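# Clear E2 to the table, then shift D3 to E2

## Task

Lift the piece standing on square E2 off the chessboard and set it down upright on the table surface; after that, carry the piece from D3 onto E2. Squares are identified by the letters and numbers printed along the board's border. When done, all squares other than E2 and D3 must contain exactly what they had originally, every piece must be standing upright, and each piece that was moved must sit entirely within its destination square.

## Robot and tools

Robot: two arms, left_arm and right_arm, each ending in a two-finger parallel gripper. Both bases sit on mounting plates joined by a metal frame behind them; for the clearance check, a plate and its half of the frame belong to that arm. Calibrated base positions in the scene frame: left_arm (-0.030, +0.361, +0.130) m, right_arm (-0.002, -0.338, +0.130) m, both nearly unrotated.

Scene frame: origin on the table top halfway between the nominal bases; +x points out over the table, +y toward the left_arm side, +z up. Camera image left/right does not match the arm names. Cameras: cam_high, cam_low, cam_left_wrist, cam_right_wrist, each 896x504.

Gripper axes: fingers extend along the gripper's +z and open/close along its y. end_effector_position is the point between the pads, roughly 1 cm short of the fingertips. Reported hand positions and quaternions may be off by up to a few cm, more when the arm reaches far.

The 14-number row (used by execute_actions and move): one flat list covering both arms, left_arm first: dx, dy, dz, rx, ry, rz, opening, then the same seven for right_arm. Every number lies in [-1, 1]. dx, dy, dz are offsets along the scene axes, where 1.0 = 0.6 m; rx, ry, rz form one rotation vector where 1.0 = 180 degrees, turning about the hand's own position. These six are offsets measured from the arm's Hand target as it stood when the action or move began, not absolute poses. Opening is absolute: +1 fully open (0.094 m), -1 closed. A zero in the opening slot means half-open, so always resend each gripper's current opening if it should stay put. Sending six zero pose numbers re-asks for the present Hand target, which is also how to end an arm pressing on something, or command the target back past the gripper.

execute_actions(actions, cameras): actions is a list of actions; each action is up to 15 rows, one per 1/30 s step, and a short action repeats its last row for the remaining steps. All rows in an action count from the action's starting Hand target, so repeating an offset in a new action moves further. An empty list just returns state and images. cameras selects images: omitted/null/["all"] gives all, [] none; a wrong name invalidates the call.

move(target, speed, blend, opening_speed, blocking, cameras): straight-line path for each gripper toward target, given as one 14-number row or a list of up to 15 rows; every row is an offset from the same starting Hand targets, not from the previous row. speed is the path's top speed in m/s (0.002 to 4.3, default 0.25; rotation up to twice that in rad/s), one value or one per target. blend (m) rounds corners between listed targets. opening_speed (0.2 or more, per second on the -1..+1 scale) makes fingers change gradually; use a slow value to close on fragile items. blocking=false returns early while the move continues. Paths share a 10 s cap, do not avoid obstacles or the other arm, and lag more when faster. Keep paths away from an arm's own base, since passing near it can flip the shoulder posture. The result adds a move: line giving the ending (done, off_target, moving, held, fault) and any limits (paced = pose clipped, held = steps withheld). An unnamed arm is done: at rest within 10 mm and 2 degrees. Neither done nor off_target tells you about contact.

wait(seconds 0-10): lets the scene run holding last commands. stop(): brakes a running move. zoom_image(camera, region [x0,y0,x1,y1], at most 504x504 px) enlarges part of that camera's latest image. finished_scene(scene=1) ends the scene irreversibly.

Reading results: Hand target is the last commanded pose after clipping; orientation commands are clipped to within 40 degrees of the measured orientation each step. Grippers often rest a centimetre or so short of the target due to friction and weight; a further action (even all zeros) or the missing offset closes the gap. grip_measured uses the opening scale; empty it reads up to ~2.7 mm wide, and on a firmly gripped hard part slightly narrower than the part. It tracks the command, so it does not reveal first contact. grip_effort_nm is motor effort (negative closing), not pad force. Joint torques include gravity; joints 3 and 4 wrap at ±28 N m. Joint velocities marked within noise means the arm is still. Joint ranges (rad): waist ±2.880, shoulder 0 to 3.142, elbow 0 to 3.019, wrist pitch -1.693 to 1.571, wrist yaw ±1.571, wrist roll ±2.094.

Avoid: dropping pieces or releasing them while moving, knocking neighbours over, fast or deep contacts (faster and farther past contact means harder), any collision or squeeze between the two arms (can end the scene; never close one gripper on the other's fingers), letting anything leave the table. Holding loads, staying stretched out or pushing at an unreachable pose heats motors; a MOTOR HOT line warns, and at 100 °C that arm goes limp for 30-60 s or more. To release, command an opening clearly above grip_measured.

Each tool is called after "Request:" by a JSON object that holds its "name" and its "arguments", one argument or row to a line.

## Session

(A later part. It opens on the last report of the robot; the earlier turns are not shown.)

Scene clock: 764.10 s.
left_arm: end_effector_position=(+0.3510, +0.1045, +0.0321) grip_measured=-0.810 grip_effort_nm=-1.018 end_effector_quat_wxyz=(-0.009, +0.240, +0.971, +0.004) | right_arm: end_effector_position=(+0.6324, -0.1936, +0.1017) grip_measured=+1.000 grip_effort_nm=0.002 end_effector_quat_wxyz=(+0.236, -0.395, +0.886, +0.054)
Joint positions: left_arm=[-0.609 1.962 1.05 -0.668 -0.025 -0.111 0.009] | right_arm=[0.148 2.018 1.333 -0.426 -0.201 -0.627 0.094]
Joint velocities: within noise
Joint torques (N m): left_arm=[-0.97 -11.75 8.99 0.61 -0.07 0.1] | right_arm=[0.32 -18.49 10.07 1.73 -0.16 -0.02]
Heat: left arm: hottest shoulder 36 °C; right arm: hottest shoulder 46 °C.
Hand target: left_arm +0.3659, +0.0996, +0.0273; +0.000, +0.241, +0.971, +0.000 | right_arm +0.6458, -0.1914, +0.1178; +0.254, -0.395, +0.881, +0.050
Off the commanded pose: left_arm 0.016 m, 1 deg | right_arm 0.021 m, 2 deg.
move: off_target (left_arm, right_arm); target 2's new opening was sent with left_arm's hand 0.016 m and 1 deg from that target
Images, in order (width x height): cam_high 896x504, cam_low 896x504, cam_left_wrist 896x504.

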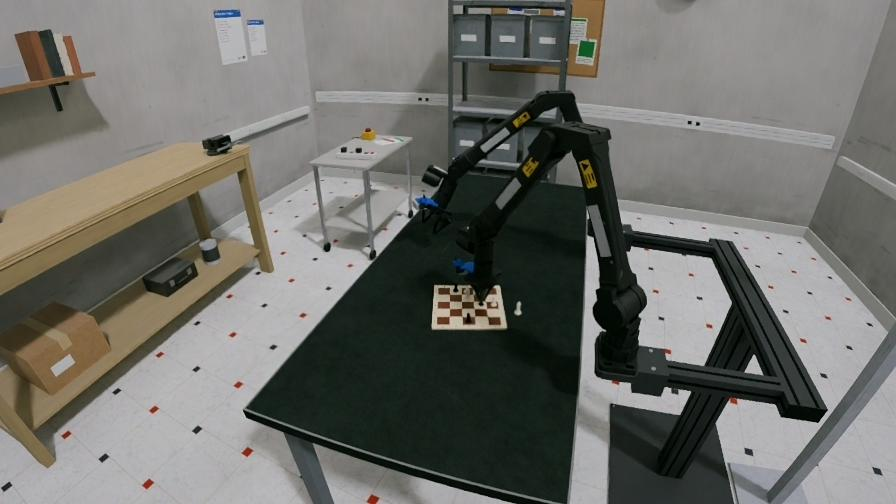

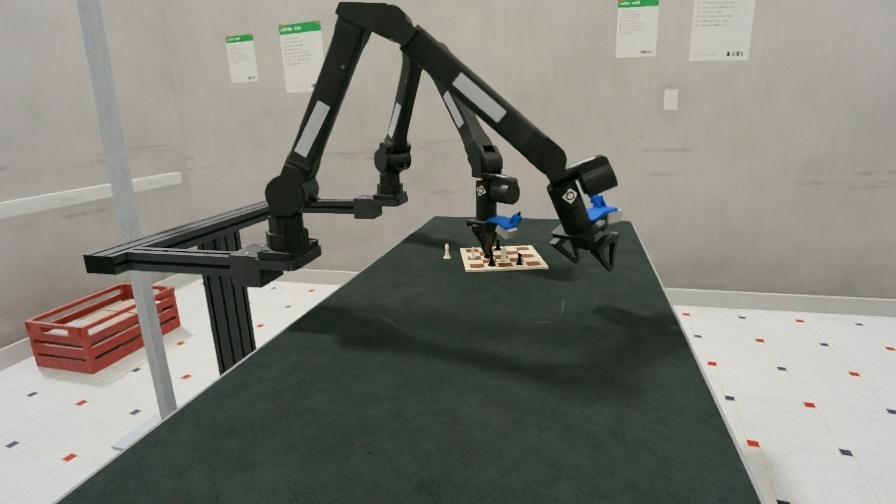

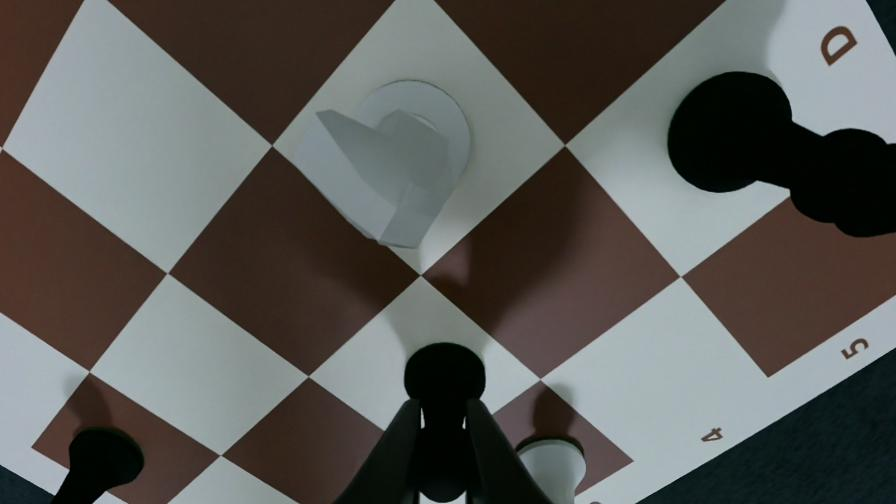

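Request:
{"name": "move", "arguments": {
  "target": [
    [-0.0167, 0.005, 0.075, 0, 0, 0, -0.90, 0, 0, 0, 0, 0, 0, 1],
    [-0.1077, 0.0512, 0.0495, 0, 0, 0, -0.90, 0, 0, 0, 0, 0, 0, 1]
  ],
  "speed": [0.12, 0.15],
  "blend": [0.02, 0],
  "cameras": ["cam_high", "cam_low", "cam_left_wrist"]
}}

Request:
{"name": "zoom_image", "arguments": {
  "camera": "cam_left_wrist",
  "region": [300, 230, 574, 504]
}}

Request:
{"name": "zoom_image", "arguments": {
  "camera": "cam_low",
  "region": [420, 180, 560, 280]
}}

Scene clock: 815.77 s.
left_arm: end_effector_position=(+0.2989, +0.1365, +0.0528) grip_measured=-0.811 grip_effort_nm=-1.038 end_effector_quat_wxyz=(-0.011, +0.243, +0.970, +0.005) | right_arm: end_effector_position=(+0.6324, -0.1936, +0.1017) grip_measured=+1.000 grip_effort_nm=0.002 end_effector_quat_wxyz=(+0.236, -0.395, +0.886, +0.054)
Joint positions: left_arm=[-0.617 1.813 0.87 -0.642 -0.025 -0.114 0.009] | right_arm=[0.148 2.018 1.333 -0.426 -0.201 -0.627 0.094]
Joint velocities: within noise
Joint torques (N m): left_arm=[-2.32 -12.04 6 0.54 -0.06 -0.14] | right_arm=[0.26 -18.55 10.06 1.73 -0.16 -0.02]
Heat: left arm: hottest shoulder 36 °C; right arm: hottest shoulder 46 °C.
Hand target: left_arm +0.3012, +0.1303, +0.0569; +0.000, +0.241, +0.971, +0.000 | right_arm +0.6458, -0.1914, +0.1178; +0.254, -0.395, +0.881, +0.050
Off the commanded pose: left_arm 0.008 m, 1 deg | right_arm 0.021 m, 2 deg.
move: off_target (right_arm)
Images, in order (width x height): cam_high 896x504, cam_low 896x504, cam_left_wrist 896x504.

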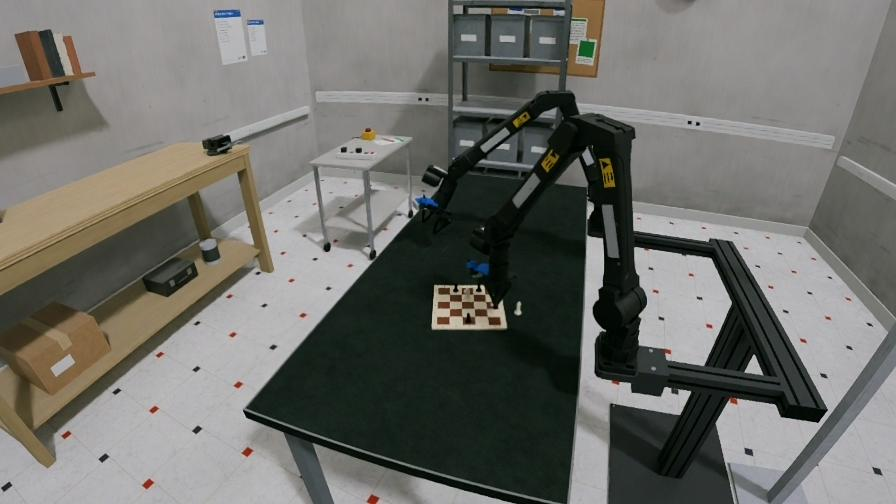

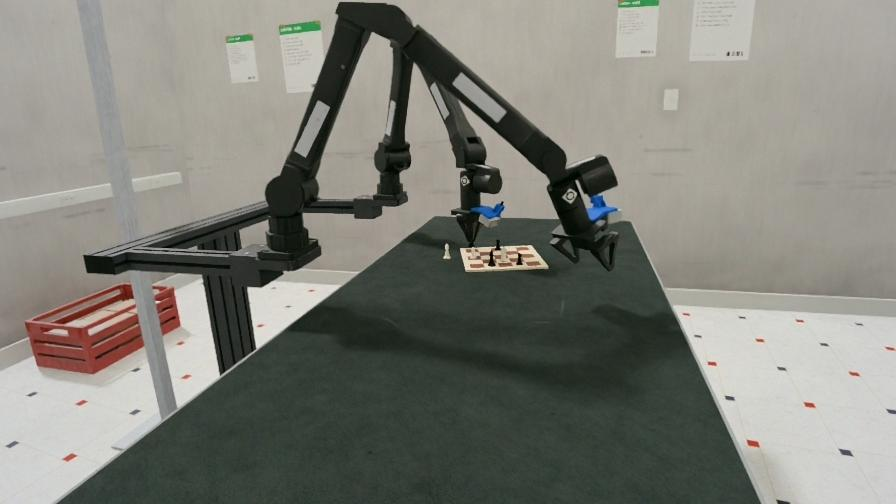

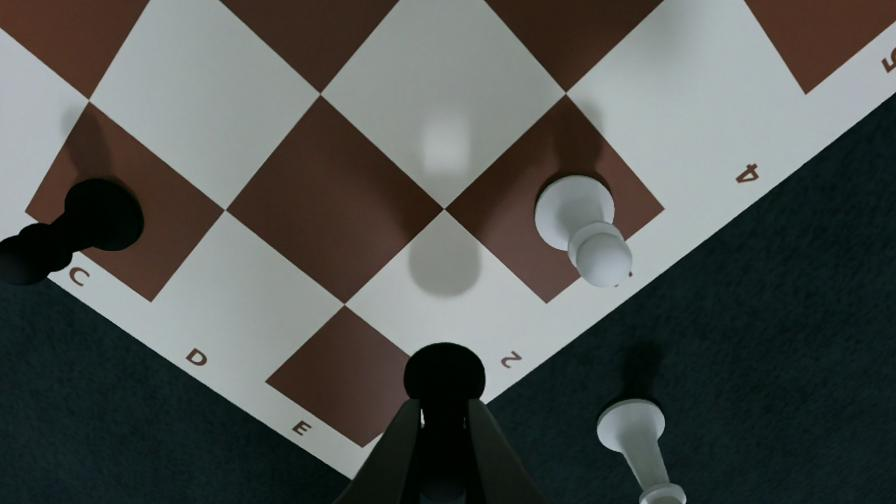

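Scaled by 1.839 from the camera's 896x504 image, which has a finer 1280x720 frame.

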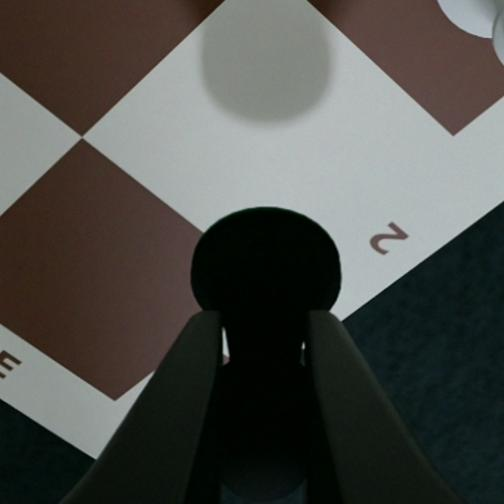

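Scaled by 3.600 from the camera's 896x504 image, which has a finer 1280x720 frame.

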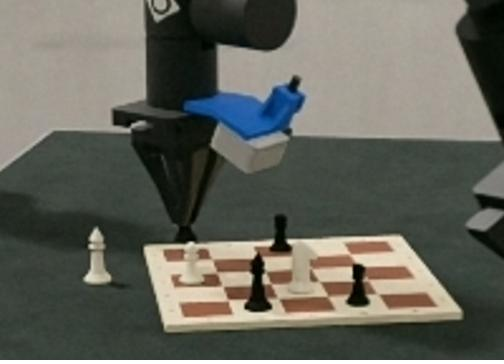

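Request:
{"name": "move", "arguments": {
  "target": [0.0195, -0.0132, -0.0170, 0, 0, 0, -0.90, 0, 0, 0, 0, 0, 0, 1],
  "speed": 0.08,
  "cameras": ["cam_left_wrist"]
}}

Request:
{"name": "zoom_image", "arguments": {
  "camera": "cam_left_wrist",
  "region": [300, 230, 574, 504]
}}

Scene clock: 845.47 s.
left_arm: end_effector_position=(+0.3031, +0.1336, +0.0514) grip_measured=-0.811 grip_effort_nm=-1.038 end_effector_quat_wxyz=(-0.007, +0.243, +0.970, +0.003) | right_arm: end_effector_position=(+0.6324, -0.1936, +0.1017) grip_measured=+1.000 grip_effort_nm=-0.002 end_effector_quat_wxyz=(+0.236, -0.395, +0.886, +0.054)
Joint positions: left_arm=[-0.617 1.822 0.878 -0.632 -0.025 -0.114 0.009] | right_arm=[0.148 2.018 1.333 -0.426 -0.201 -0.627 0.094]
Joint velocities: within noise
Joint torques (N m): left_arm=[-2.2 -9.41 8.72 0.55 -0.07 -0.13] | right_arm=[0.32 -18.55 10.06 1.73 -0.16 -0.02]
Heat: left arm: hottest shoulder 36 °C; right arm: hottest shoulder 46 °C.
Hand target: left_arm +0.3130, +0.1223, +0.0467; +0.000, +0.241, +0.971, +0.000 | right_arm +0.6458, -0.1914, +0.1178; +0.254, -0.395, +0.881, +0.050
Off the commanded pose: left_arm 0.016 m, 1 deg | right_arm 0.021 m, 2 deg.
move: off_target (left_arm, right_arm)
Images, in order (width x height): cam_left_wrist 896x504.

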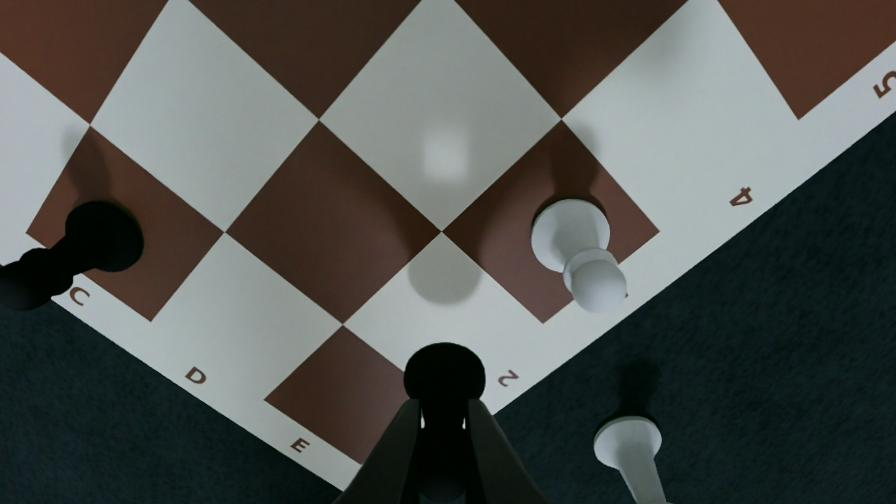

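Scaled by 1.839 from the camera's 896x504 image, which has a finer 1280x720 frame.

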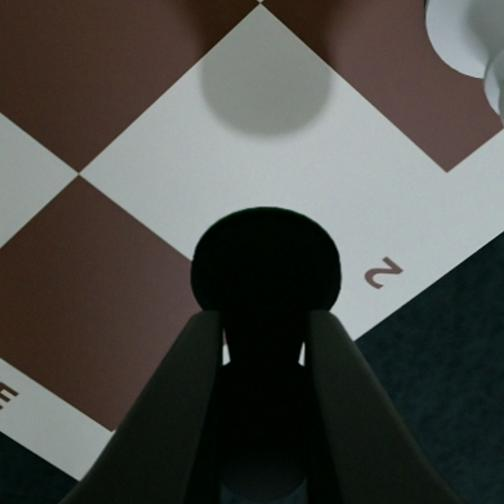

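Request:
{"name": "move", "arguments": {
  "target": [0.0075, -0.0042, -0.0290, 0, 0, 0, -0.90, 0, 0, 0, 0, 0, 0, 1],
  "speed": 0.06,
  "cameras": ["cam_left_wrist"]
}}

Request:
{"name": "zoom_image", "arguments": {
  "camera": "cam_left_wrist",
  "region": [300, 230, 574, 504]
}}

Scene clock: 857.10 s.
left_arm: end_effector_position=(+0.3063, +0.1308, +0.0334) grip_measured=-0.811 grip_effort_nm=-1.038 end_effector_quat_wxyz=(-0.009, +0.243, +0.970, +0.004) | right_arm: end_effector_position=(+0.6324, -0.1936, +0.1017) grip_measured=+1.000 grip_effort_nm=-0.002 end_effector_quat_wxyz=(+0.236, -0.395, +0.886, +0.054)
Joint positions: left_arm=[-0.617 1.875 0.89 -0.595 -0.025 -0.114 0.009] | right_arm=[0.148 2.018 1.333 -0.426 -0.201 -0.627 0.094]
Joint velocities: within noise
Joint torques (N m): left_arm=[-2.02 -9.99 8.39 0.58 -0.07 -0.11] | right_arm=[0.32 -18.55 10.06 1.73 -0.16 -0.02]
Heat: left arm: hottest shoulder 36 °C; right arm: hottest shoulder 46 °C.
Hand target: left_arm +0.3174, +0.1199, +0.0293; +0.000, +0.241, +0.971, +0.000 | right_arm +0.6458, -0.1914, +0.1178; +0.254, -0.395, +0.881, +0.050
Off the commanded pose: left_arm 0.016 m, 1 deg | right_arm 0.021 m, 2 deg.
move: off_target (left_arm, right_arm)
Images, in order (width x height): cam_left_wrist 896x504.

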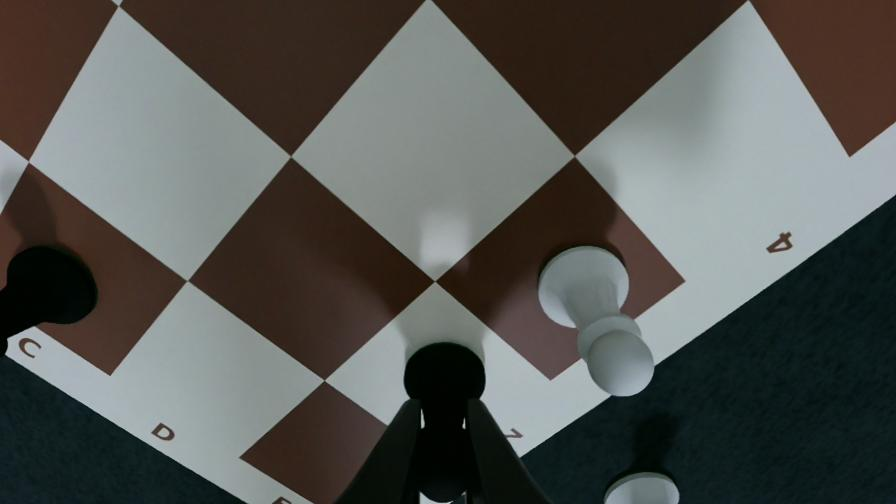

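Scaled by 1.839 from the camera's 896x504 image, which has a finer 1280x720 frame.

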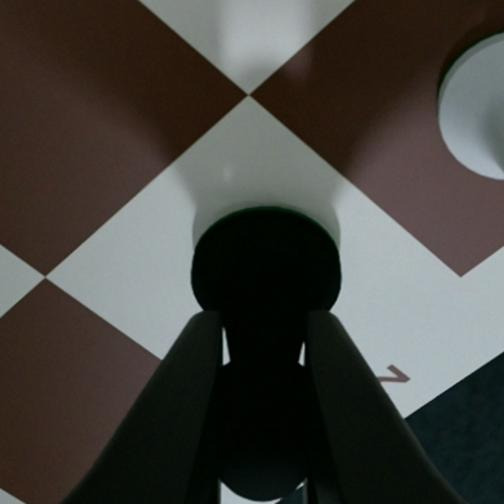

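Request:
{"name": "move", "arguments": {
  "target": [0, 0, -0.0045, 0, 0, 0, -0.90, 0, 0, 0, 0, 0, 0, 1],
  "speed": 0.03,
  "cameras": ["cam_left_wrist"]
}}

Request:
{"name": "zoom_image", "arguments": {
  "camera": "cam_left_wrist",
  "region": [300, 230, 574, 504]
}}

Scene clock: 863.57 s.
left_arm: end_effector_position=(+0.3073, +0.1301, +0.0323) grip_measured=-0.811 grip_effort_nm=-1.033 end_effector_quat_wxyz=(-0.006, +0.243, +0.970, +0.003) | right_arm: end_effector_position=(+0.6324, -0.1936, +0.1017) grip_measured=+1.000 grip_effort_nm=-0.007 end_effector_quat_wxyz=(+0.236, -0.395, +0.886, +0.054)
Joint positions: left_arm=[-0.617 1.877 0.89 -0.588 -0.025 -0.114 0.009] | right_arm=[0.148 2.018 1.333 -0.426 -0.201 -0.627 0.094]
Joint velocities: within noise
Joint torques (N m): left_arm=[-2.08 -9.76 8.39 0.58 -0.07 -0.11] | right_arm=[0.32 -18.61 10.07 1.73 -0.16 -0.02]
Heat: left arm: hottest shoulder 35 °C; right arm: hottest shoulder 46 °C.
Hand target: left_arm +0.3175, +0.1198, +0.0267; +0.000, +0.241, +0.971, +0.000 | right_arm +0.6458, -0.1914, +0.1178; +0.254, -0.395, +0.881, +0.050
Off the commanded pose: left_arm 0.015 m, 1 deg | right_arm 0.021 m, 2 deg.
move: off_target (left_arm, right_arm)
Images, in order (width x height): cam_left_wrist 896x504.

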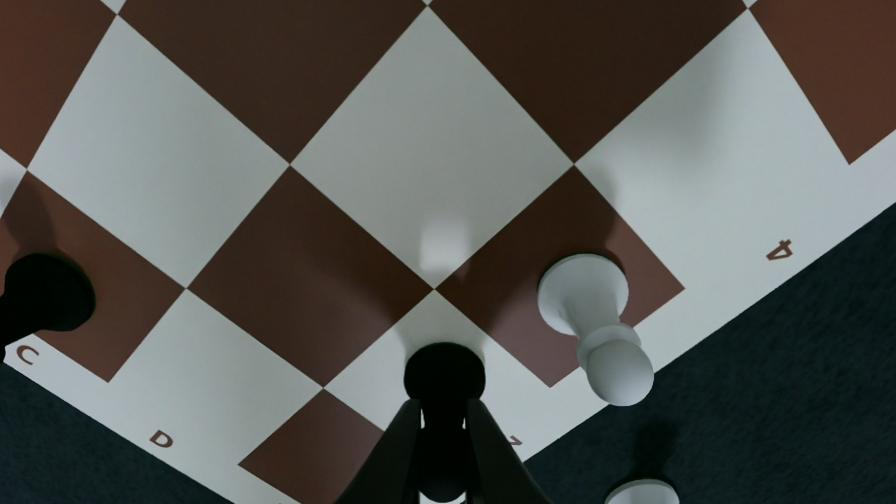

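Scaled by 1.839 from the camera's 896x504 image, which has a finer 1280x720 frame.

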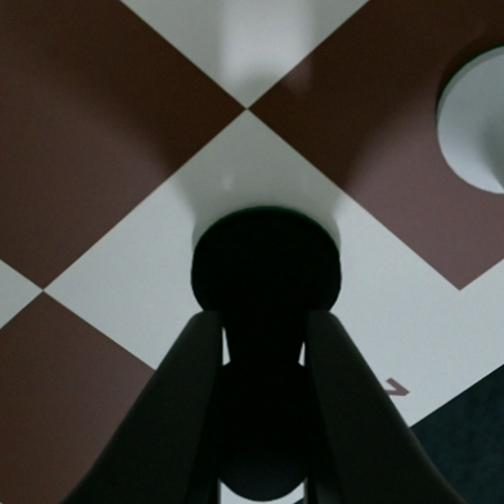

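Request:
{"name": "move", "arguments": {
  "target": [0, 0, -0.0040, 0, 0, 0, -0.90, 0, 0, 0, 0, 0, 0, 1],
  "speed": 0.03,
  "cameras": ["cam_left_wrist"]
}}

Request:
{"name": "zoom_image", "arguments": {
  "camera": "cam_left_wrist",
  "region": [300, 230, 574, 504]
}}

Scene clock: 869.30 s.
left_arm: end_effector_position=(+0.3083, +0.1294, +0.0313) grip_measured=-0.811 grip_effort_nm=-1.033 end_effector_quat_wxyz=(-0.005, +0.243, +0.970, +0.003) | right_arm: end_effector_position=(+0.6324, -0.1936, +0.1017) grip_measured=+1.000 grip_effort_nm=0.002 end_effector_quat_wxyz=(+0.236, -0.395, +0.886, +0.054)
Joint positions: left_arm=[-0.617 1.881 0.891 -0.583 -0.025 -0.114 0.009] | right_arm=[0.148 2.018 1.333 -0.426 -0.201 -0.627 0.094]
Joint velocities: within noise
Joint torques (N m): left_arm=[-2.08 -9.64 8.21 0.65 -0.07 -0.11] | right_arm=[0.32 -18.55 10.06 1.73 -0.16 -0.02]
Heat: left arm: hottest shoulder 35 °C; right arm: hottest shoulder 46 °C.
Hand target: left_arm +0.3176, +0.1197, +0.0243; +0.000, +0.241, +0.971, +0.000 | right_arm +0.6458, -0.1914, +0.1178; +0.254, -0.395, +0.881, +0.050
Off the commanded pose: left_arm 0.015 m, 1 deg | right_arm 0.021 m, 2 deg.
move: off_target (left_arm, right_arm)
Images, in order (width x height): cam_left_wrist 896x504.

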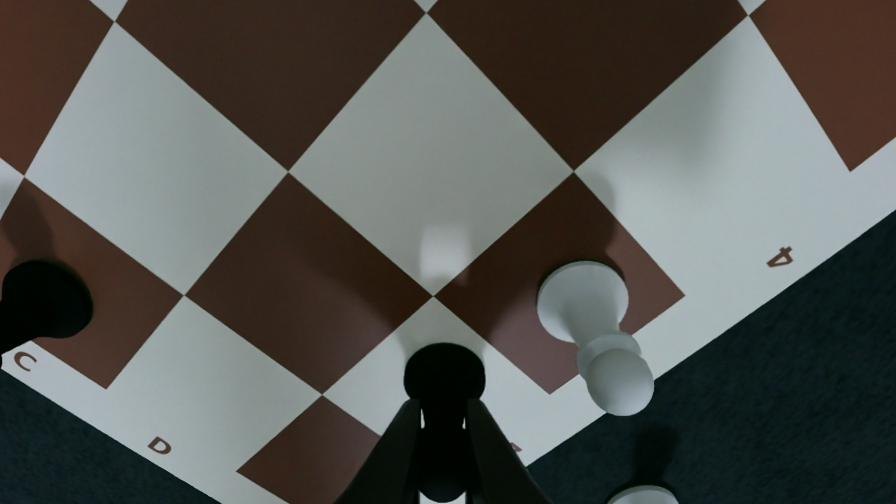

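Scaled by 1.839 from the camera's 896x504 image, which has a finer 1280x720 frame.

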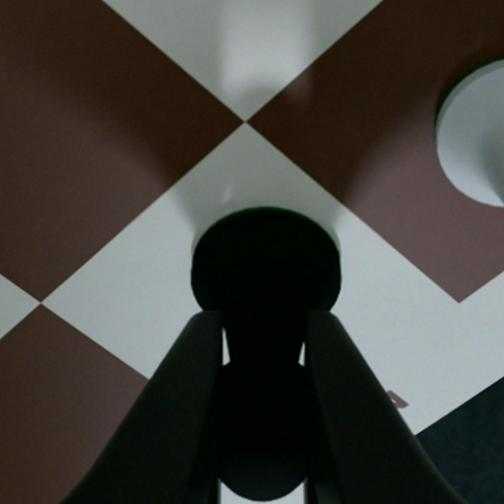

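Request:
{"name": "move", "arguments": {
  "target": [-0.0033, 0.0033, -0.0045, 0, 0, 0, -0.90, 0, 0, 0, 0, 0, 0, 1],
  "speed": 0.03,
  "cameras": ["cam_left_wrist"]
}}

Request:
{"name": "zoom_image", "arguments": {
  "camera": "cam_left_wrist",
  "region": [300, 230, 574, 504]
}}

Scene clock: 897.17 s.
left_arm: end_effector_position=(+0.3102, +0.1281, +0.0311) grip_measured=-0.811 grip_effort_nm=-1.038 end_effector_quat_wxyz=(-0.001, +0.243, +0.970, +0.001) | right_arm: end_effector_position=(+0.6324, -0.1936, +0.1017) grip_measured=+1.000 grip_effort_nm=-0.007 end_effector_quat_wxyz=(+0.236, -0.395, +0.886, +0.054)
Joint positions: left_arm=[-0.617 1.881 0.891 -0.574 -0.025 -0.114 0.009] | right_arm=[0.148 2.018 1.333 -0.426 -0.201 -0.627 0.094]
Joint velocities: within noise
Joint torques (N m): left_arm=[-1.96 -9.41 7.5 0.73 -0.07 -0.1] | right_arm=[0.32 -18.55 10.06 1.74 -0.16 -0.02]
Heat: left arm: hottest shoulder 34 °C; right arm: hottest shoulder 46 °C.
Hand target: left_arm +0.3156, +0.1218, +0.0215; +0.000, +0.241, +0.971, +0.000 | right_arm +0.6458, -0.1914, +0.1178; +0.254, -0.395, +0.881, +0.050
Off the commanded pose: left_arm 0.013 m, 0 deg | right_arm 0.021 m, 2 deg.
move: off_target (left_arm, right_arm)
Images, in order (width x height): cam_left_wrist 896x504.

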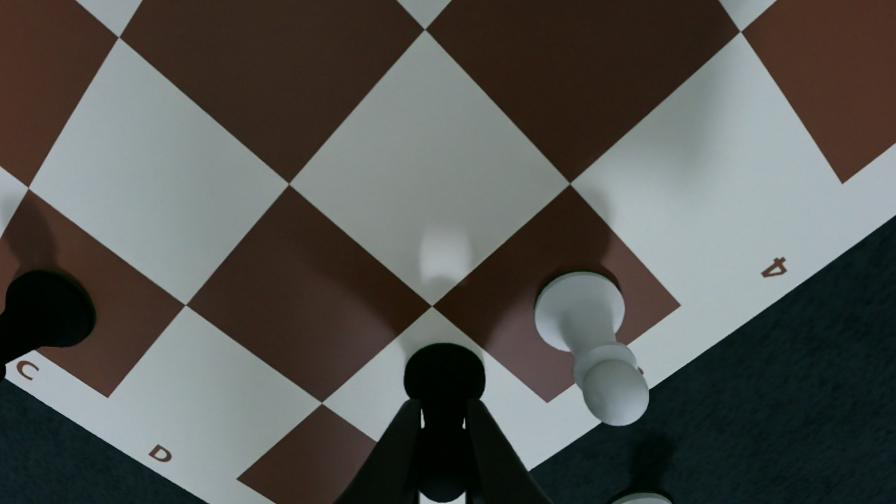

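Scaled by 1.839 from the camera's 896x504 image, which has a finer 1280x720 frame.

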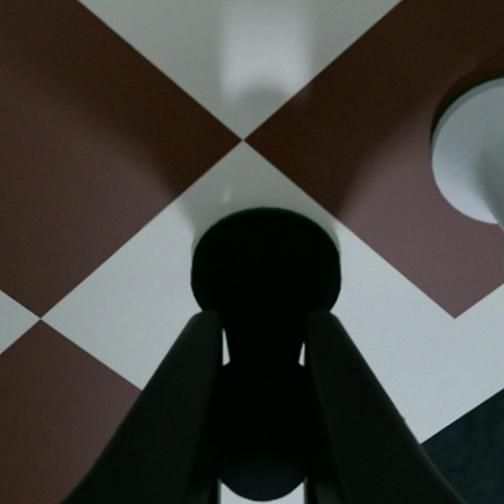

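Request:
{"name": "move", "arguments": {
  "target": [
    [0, 0, 0.020, 0, 0, 0, -0.90, 0, 0, 0, 0, 0, 0, 1],
    [-0.0203, 0.0277, 0.0425, 0, 0, 0, -0.90, 0, 0, 0, 0, 0, 0, 1]
  ],
  "speed": [0.06, 0.06],
  "blend": [0.005, 0],
  "cameras": ["cam_left_wrist"]
}}

Request:
{"name": "zoom_image", "arguments": {
  "camera": "cam_left_wrist",
  "region": [300, 230, 574, 504]
}}

Scene clock: 938.07 s.
left_arm: end_effector_position=(+0.3067, +0.1310, +0.0470) grip_measured=-0.811 grip_effort_nm=-1.038 end_effector_quat_wxyz=(+0.008, +0.242, +0.970, -0.002) | right_arm: end_effector_position=(+0.6324, -0.1936, +0.1017) grip_measured=+1.000 grip_effort_nm=0.002 end_effector_quat_wxyz=(+0.236, -0.395, +0.886, +0.054)
Joint positions: left_arm=[-0.617 1.827 0.867 -0.585 -0.025 -0.114 0.009] | right_arm=[0.148 2.018 1.333 -0.426 -0.201 -0.627 0.094]
Joint velocities: within noise
Joint torques (N m): left_arm=[-0.85 -11.81 5.12 -0.34 -0.06 0.06] | right_arm=[0.32 -18.55 10.06 1.73 -0.16 -0.02]
Heat: left arm: hottest shoulder 34 °C; right arm: hottest shoulder 46 °C.
Hand target: left_arm +0.3034, +0.1384, +0.0471; +0.000, +0.241, +0.971, +0.000 | right_arm +0.6458, -0.1914, +0.1178; +0.254, -0.395, +0.881, +0.050
Off the commanded pose: left_arm 0.008 m, 1 deg | right_arm 0.021 m, 2 deg.
move: off_target (right_arm)
Images, in order (width x height): cam_left_wrist 896x504.

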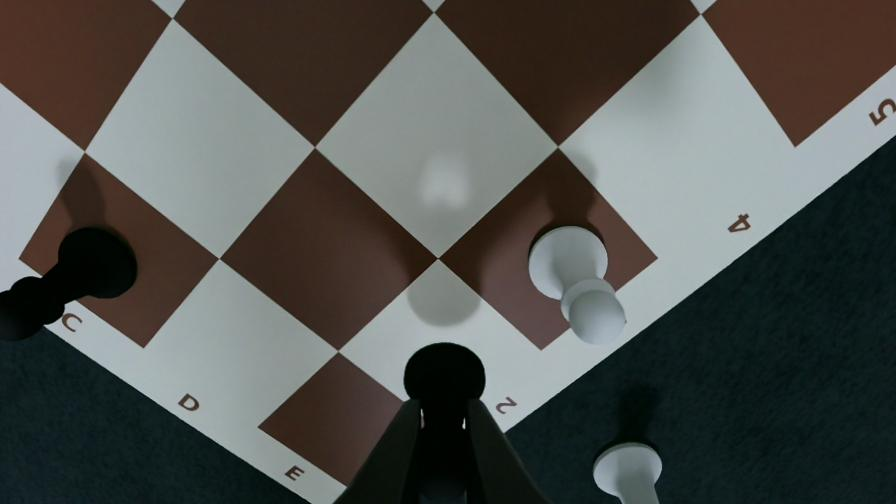

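Scaled by 1.839 from the camera's 896x504 image, which has a finer 1280x720 frame.

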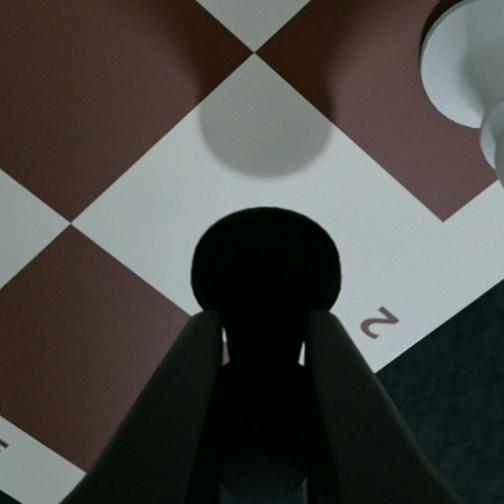

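Request:
{"name": "move", "arguments": {
  "target": [-0.0044, 0.0030, -0.0333, 0, 0, 0, -0.90, 0, 0, 0, 0, 0, 0, 1],
  "speed": 0.05,
  "cameras": ["cam_left_wrist"]
}}

Request:
{"name": "zoom_image", "arguments": {
  "camera": "cam_left_wrist",
  "region": [300, 230, 574, 504]
}}

Scene clock: 955.50 s.
left_arm: end_effector_position=(+0.3045, +0.1328, +0.0398) grip_measured=-0.811 grip_effort_nm=-1.038 end_effector_quat_wxyz=(+0.011, +0.242, +0.970, -0.003) | right_arm: end_effector_position=(+0.6324, -0.1936, +0.1017) grip_measured=+1.000 grip_effort_nm=-0.002 end_effector_quat_wxyz=(+0.236, -0.395, +0.886, +0.054)
Joint positions: left_arm=[-0.616 1.838 0.852 -0.553 -0.025 -0.114 0.009] | right_arm=[0.148 2.018 1.333 -0.426 -0.201 -0.627 0.094]
Joint velocities: within noise
Joint torques (N m): left_arm=[-0.85 -9.47 4.98 0.64 -0.06 0.07] | right_arm=[0.32 -18.55 10.06 1.73 -0.16 -0.02]
Heat: left arm: hottest shoulder 35 °C; right arm: hottest shoulder 46 °C.
Hand target: left_arm +0.3007, +0.1403, +0.0270; +0.000, +0.241, +0.971, +0.000 | right_arm +0.6458, -0.1914, +0.1178; +0.254, -0.395, +0.881, +0.050
Off the commanded pose: left_arm 0.015 m, 1 deg | right_arm 0.021 m, 2 deg.
move: off_target (left_arm, right_arm)
Images, in order (width x height): cam_left_wrist 896x504.

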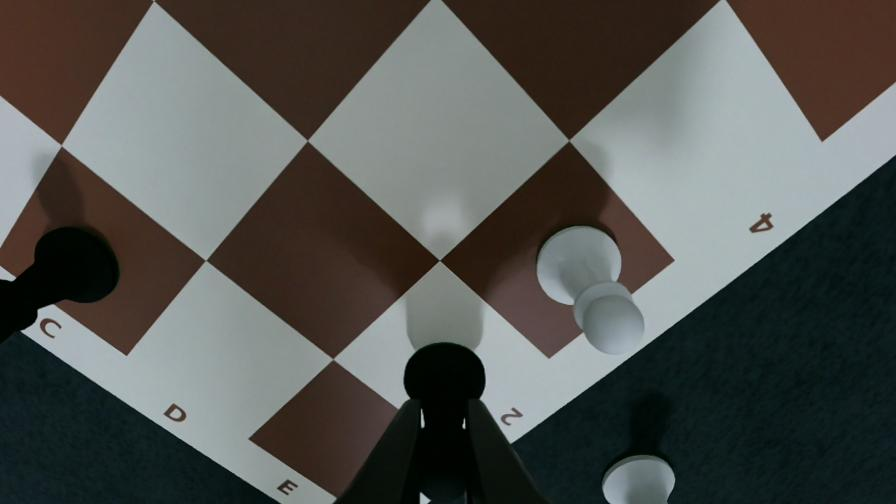

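Scaled by 1.839 from the camera's 896x504 image, which has a finer 1280x720 frame.

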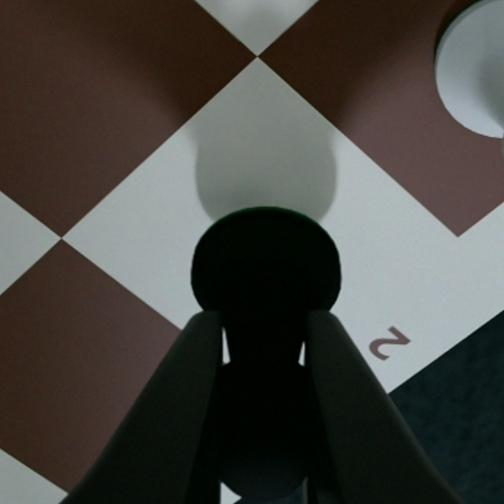

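Request:
{"name": "move", "arguments": {
  "target": [0, 0, -0.0150, 0, 0, 0, -0.90, 0, 0, 0, 0, 0, 0, 1],
  "speed": 0.03,
  "cameras": ["cam_left_wrist"]
}}

Request:
{"name": "zoom_image", "arguments": {
  "camera": "cam_left_wrist",
  "region": [300, 230, 574, 504]
}}

Scene clock: 970.30 s.
left_arm: end_effector_position=(+0.3051, +0.1324, +0.0310) grip_measured=-0.811 grip_effort_nm=-1.038 end_effector_quat_wxyz=(+0.011, +0.242, +0.970, -0.003) | right_arm: end_effector_position=(+0.6324, -0.1936, +0.1017) grip_measured=+1.000 grip_effort_nm=-0.007 end_effector_quat_wxyz=(+0.236, -0.395, +0.886, +0.054)
Joint positions: left_arm=[-0.616 1.861 0.852 -0.529 -0.025 -0.114 0.009] | right_arm=[0.148 2.018 1.333 -0.426 -0.201 -0.627 0.094]
Joint velocities: within noise
Joint torques (N m): left_arm=[-0.79 -9.52 4.77 0.69 -0.06 0.07] | right_arm=[0.32 -18.55 10.06 1.73 -0.16 -0.02]
Heat: left arm: hottest shoulder 35 °C; right arm: hottest shoulder 47 °C.
Hand target: left_arm +0.3007, +0.1403, +0.0180; +0.000, +0.241, +0.971, +0.000 | right_arm +0.6458, -0.1914, +0.1178; +0.254, -0.395, +0.881, +0.050
Off the commanded pose: left_arm 0.016 m, 1 deg | right_arm 0.021 m, 2 deg.
move: off_target (left_arm, right_arm)
Images, in order (width x height): cam_left_wrist 896x504.

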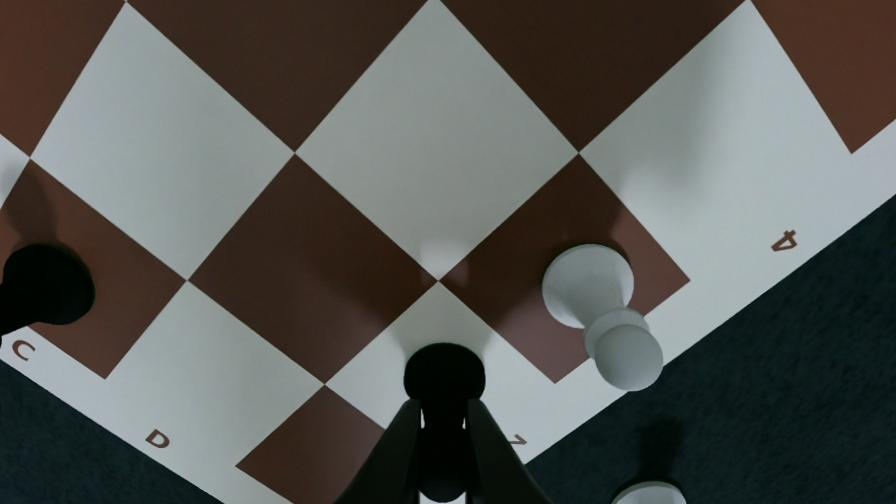

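Scaled by 1.839 from the camera's 896x504 image, which has a finer 1280x720 frame.

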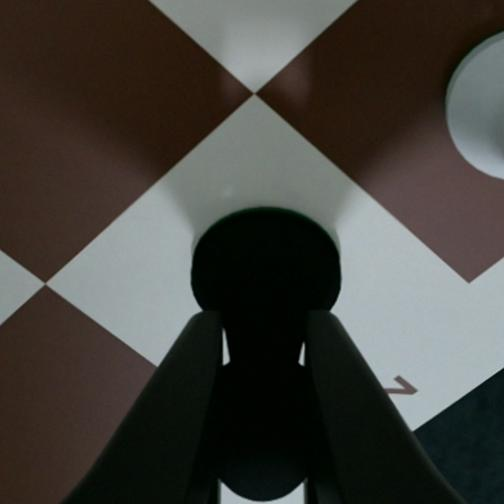

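Request:
{"name": "move", "arguments": {
  "target": [0, 0, -0.0030, 0, 0, 0, -0.90, 0, 0, 0, 0, 0, 0, 1],
  "speed": 0.03,
  "cameras": ["cam_left_wrist"]
}}

Request:
{"name": "zoom_image", "arguments": {
  "camera": "cam_left_wrist",
  "region": [380, 320, 510, 450]
}}

Scene clock: 977.07 s.
left_arm: end_effector_position=(+0.3055, +0.1321, +0.0310) grip_measured=-0.811 grip_effort_nm=-1.033 end_effector_quat_wxyz=(+0.012, +0.241, +0.970, -0.004) | right_arm: end_effector_position=(+0.6324, -0.1936, +0.1017) grip_measured=+1.000 grip_effort_nm=0.007 end_effector_quat_wxyz=(+0.236, -0.395, +0.886, +0.054)
Joint positions: left_arm=[-0.616 1.861 0.852 -0.527 -0.025 -0.114 0.009] | right_arm=[0.148 2.018 1.333 -0.426 -0.201 -0.627 0.094]
Joint velocities: within noise
Joint torques (N m): left_arm=[-0.85 -9.23 4.71 0.83 -0.06 0.07] | right_arm=[0.32 -18.55 10.04 1.73 -0.16 -0.02]
Heat: left arm: hottest shoulder 34 °C; right arm: hottest shoulder 47 °C.
Hand target: left_arm +0.3007, +0.1402, +0.0162; +0.000, +0.241, +0.971, +0.000 | right_arm +0.6458, -0.1914, +0.1178; +0.254, -0.395, +0.881, +0.050
Off the commanded pose: left_arm 0.018 m, 1 deg | right_arm 0.021 m, 2 deg.
move: off_target (left_arm, right_arm)
Images, in order (width x height): cam_left_wrist 896x504.

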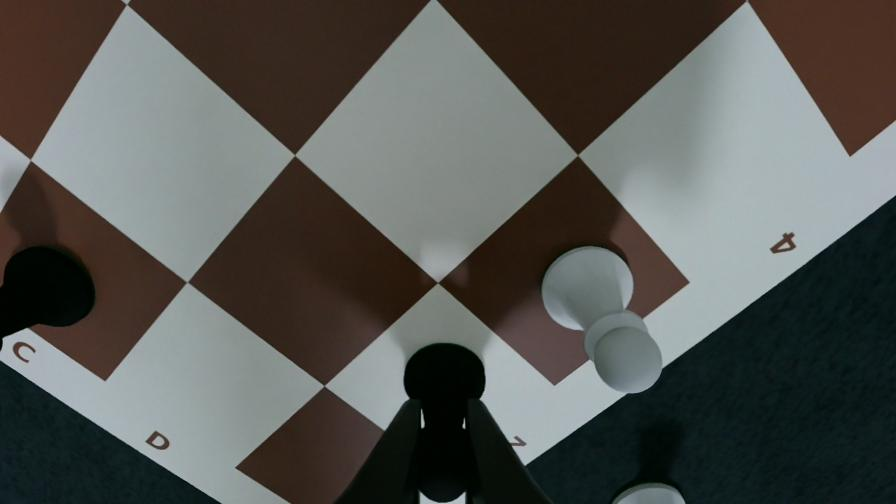

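Scaled by 3.877 from the camera's 896x504 image, which has a finer 1280x720 frame.

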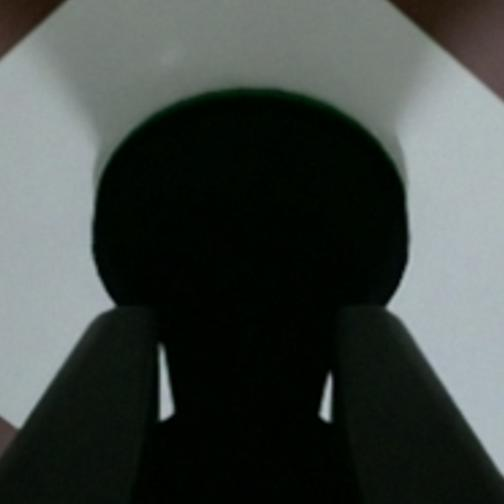

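Request:
{"name": "move", "arguments": {
  "target": [
    [0, 0, 0.0025, 0, 0, 0, -0.90, 0, 0, 0, 0, 0, 0, 1],
    [0, 0, 0.0025, 0, 0, 0, -0.23, 0, 0, 0, 0, 0, 0, 1],
    [0, 0, 0.11, 0, 0, 0, -0.23, 0, 0, 0, 0, 0, 0, 1],
    [0.12, -0.0333, 0.3667, 0, 0, 0, -0.23, 0, 0, 0, 0, 0, 0, 1]
  ],
  "speed": [0.05, 0.05, 0.12, 0.3],
  "blend": [0, 0, 0.01, 0],
  "opening_speed": 0.8,
  "cameras": ["cam_high", "cam_low", "cam_left_wrist"]
}}

Request:
{"name": "zoom_image", "arguments": {
  "camera": "cam_high",
  "region": [420, 270, 540, 340]
}}

Request:
{"name": "zoom_image", "arguments": {
  "camera": "cam_low",
  "region": [430, 215, 560, 285]
}}

Scene clock: 1008.97 s.
left_arm: end_effector_position=(+0.3647, +0.1207, +0.2306) grip_measured=-0.232 grip_effort_nm=0.105 end_effector_quat_wxyz=(-0.002, +0.239, +0.971, +0.002) | right_arm: end_effector_position=(+0.6324, -0.1936, +0.1017) grip_measured=+1.000 grip_effort_nm=-0.007 end_effector_quat_wxyz=(+0.236, -0.395, +0.886, +0.054)
Joint positions: left_arm=[-0.574 1.625 1.211 -1.151 -0.025 -0.078 0.036] | right_arm=[0.148 2.018 1.333 -0.426 -0.201 -0.627 0.094]
Joint velocities: within noise
Joint torques (N m): left_arm=[-1.03 -11.46 11.58 -0.49 -0.05 0.11] | right_arm=[0.32 -18.49 10.04 1.73 -0.16 -0.02]
Heat: left arm: hottest shoulder 34 °C; right arm: hottest shoulder 47 °C.
Hand target: left_arm +0.3726, +0.1203, +0.2362; +0.000, +0.241, +0.971, +0.000 | right_arm +0.6458, -0.1914, +0.1178; +0.254, -0.395, +0.881, +0.050
Off the commanded pose: left_arm 0.010 m, 0 deg | right_arm 0.021 m, 2 deg.
move: off_target (right_arm); target 2's new opening was sent with left_arm's hand 0.016 m and 1 deg from that target
Images, in order (width x height): cam_high 896x504, cam_low 896x504, cam_left_wrist 896x504.

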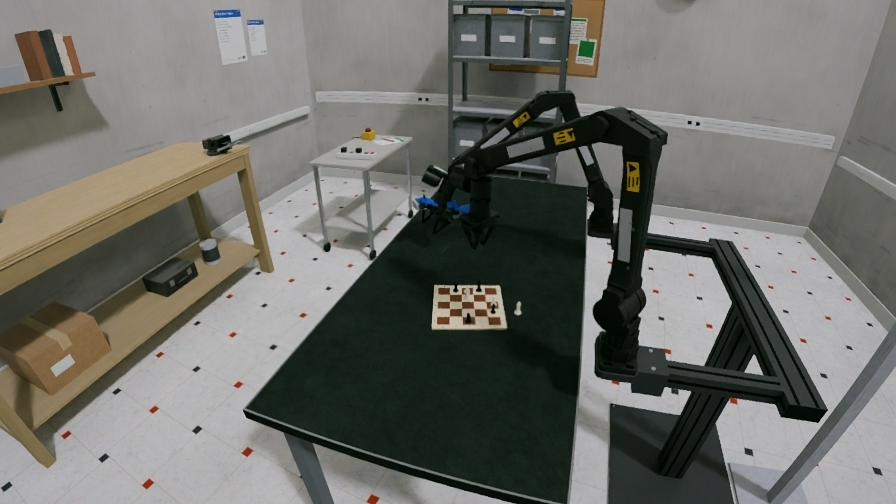

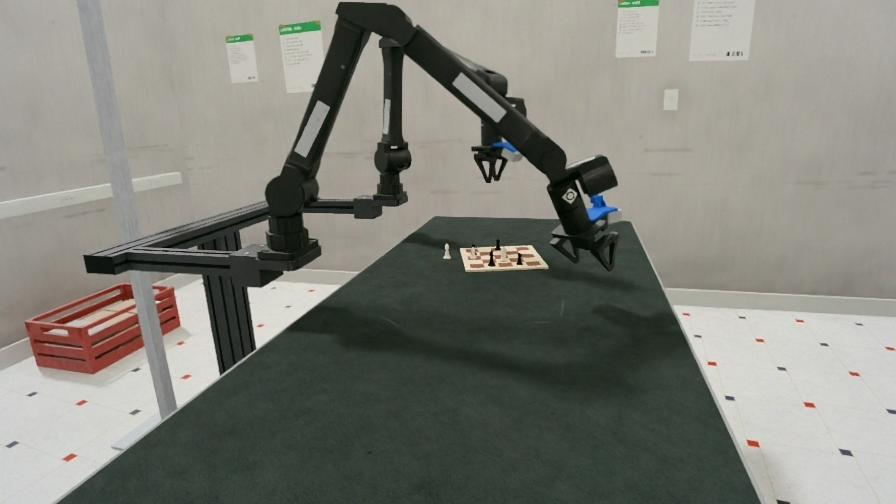

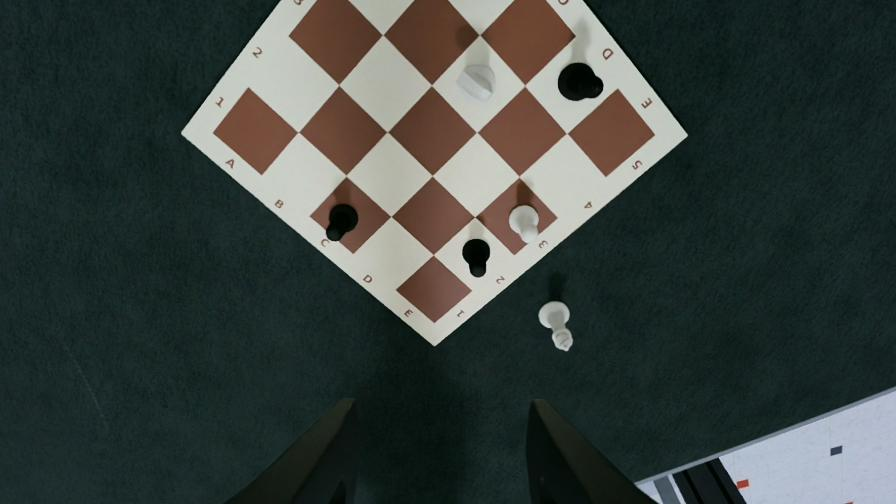

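Scaled by 4.200 from the camera's 896x504 image, which has a finer 1280x720 frame.

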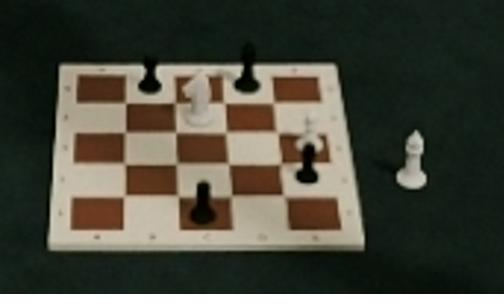

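Scaled by 3.877 from the camera's 896x504 image, which has a finer 1280x720 frame.

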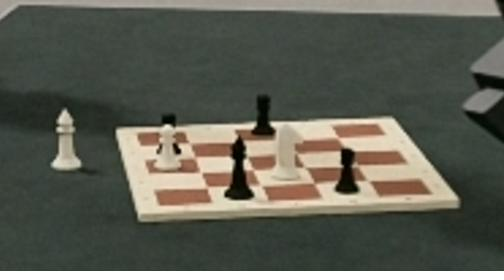

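Request:
{"name": "zoom_image", "arguments": {
  "camera": "cam_left_wrist",
  "region": [390, 170, 620, 370]
}}

Scaled by 2.191 from the camera's 896x504 image, which has a finer 1280x720 frame.

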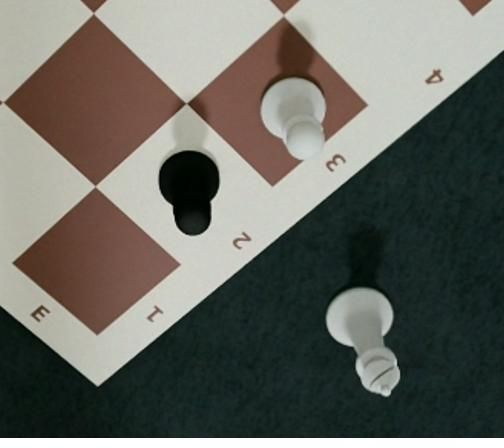

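Request:
{"name": "finished_scene", "arguments": {

}}

The scene is finished: the task was done.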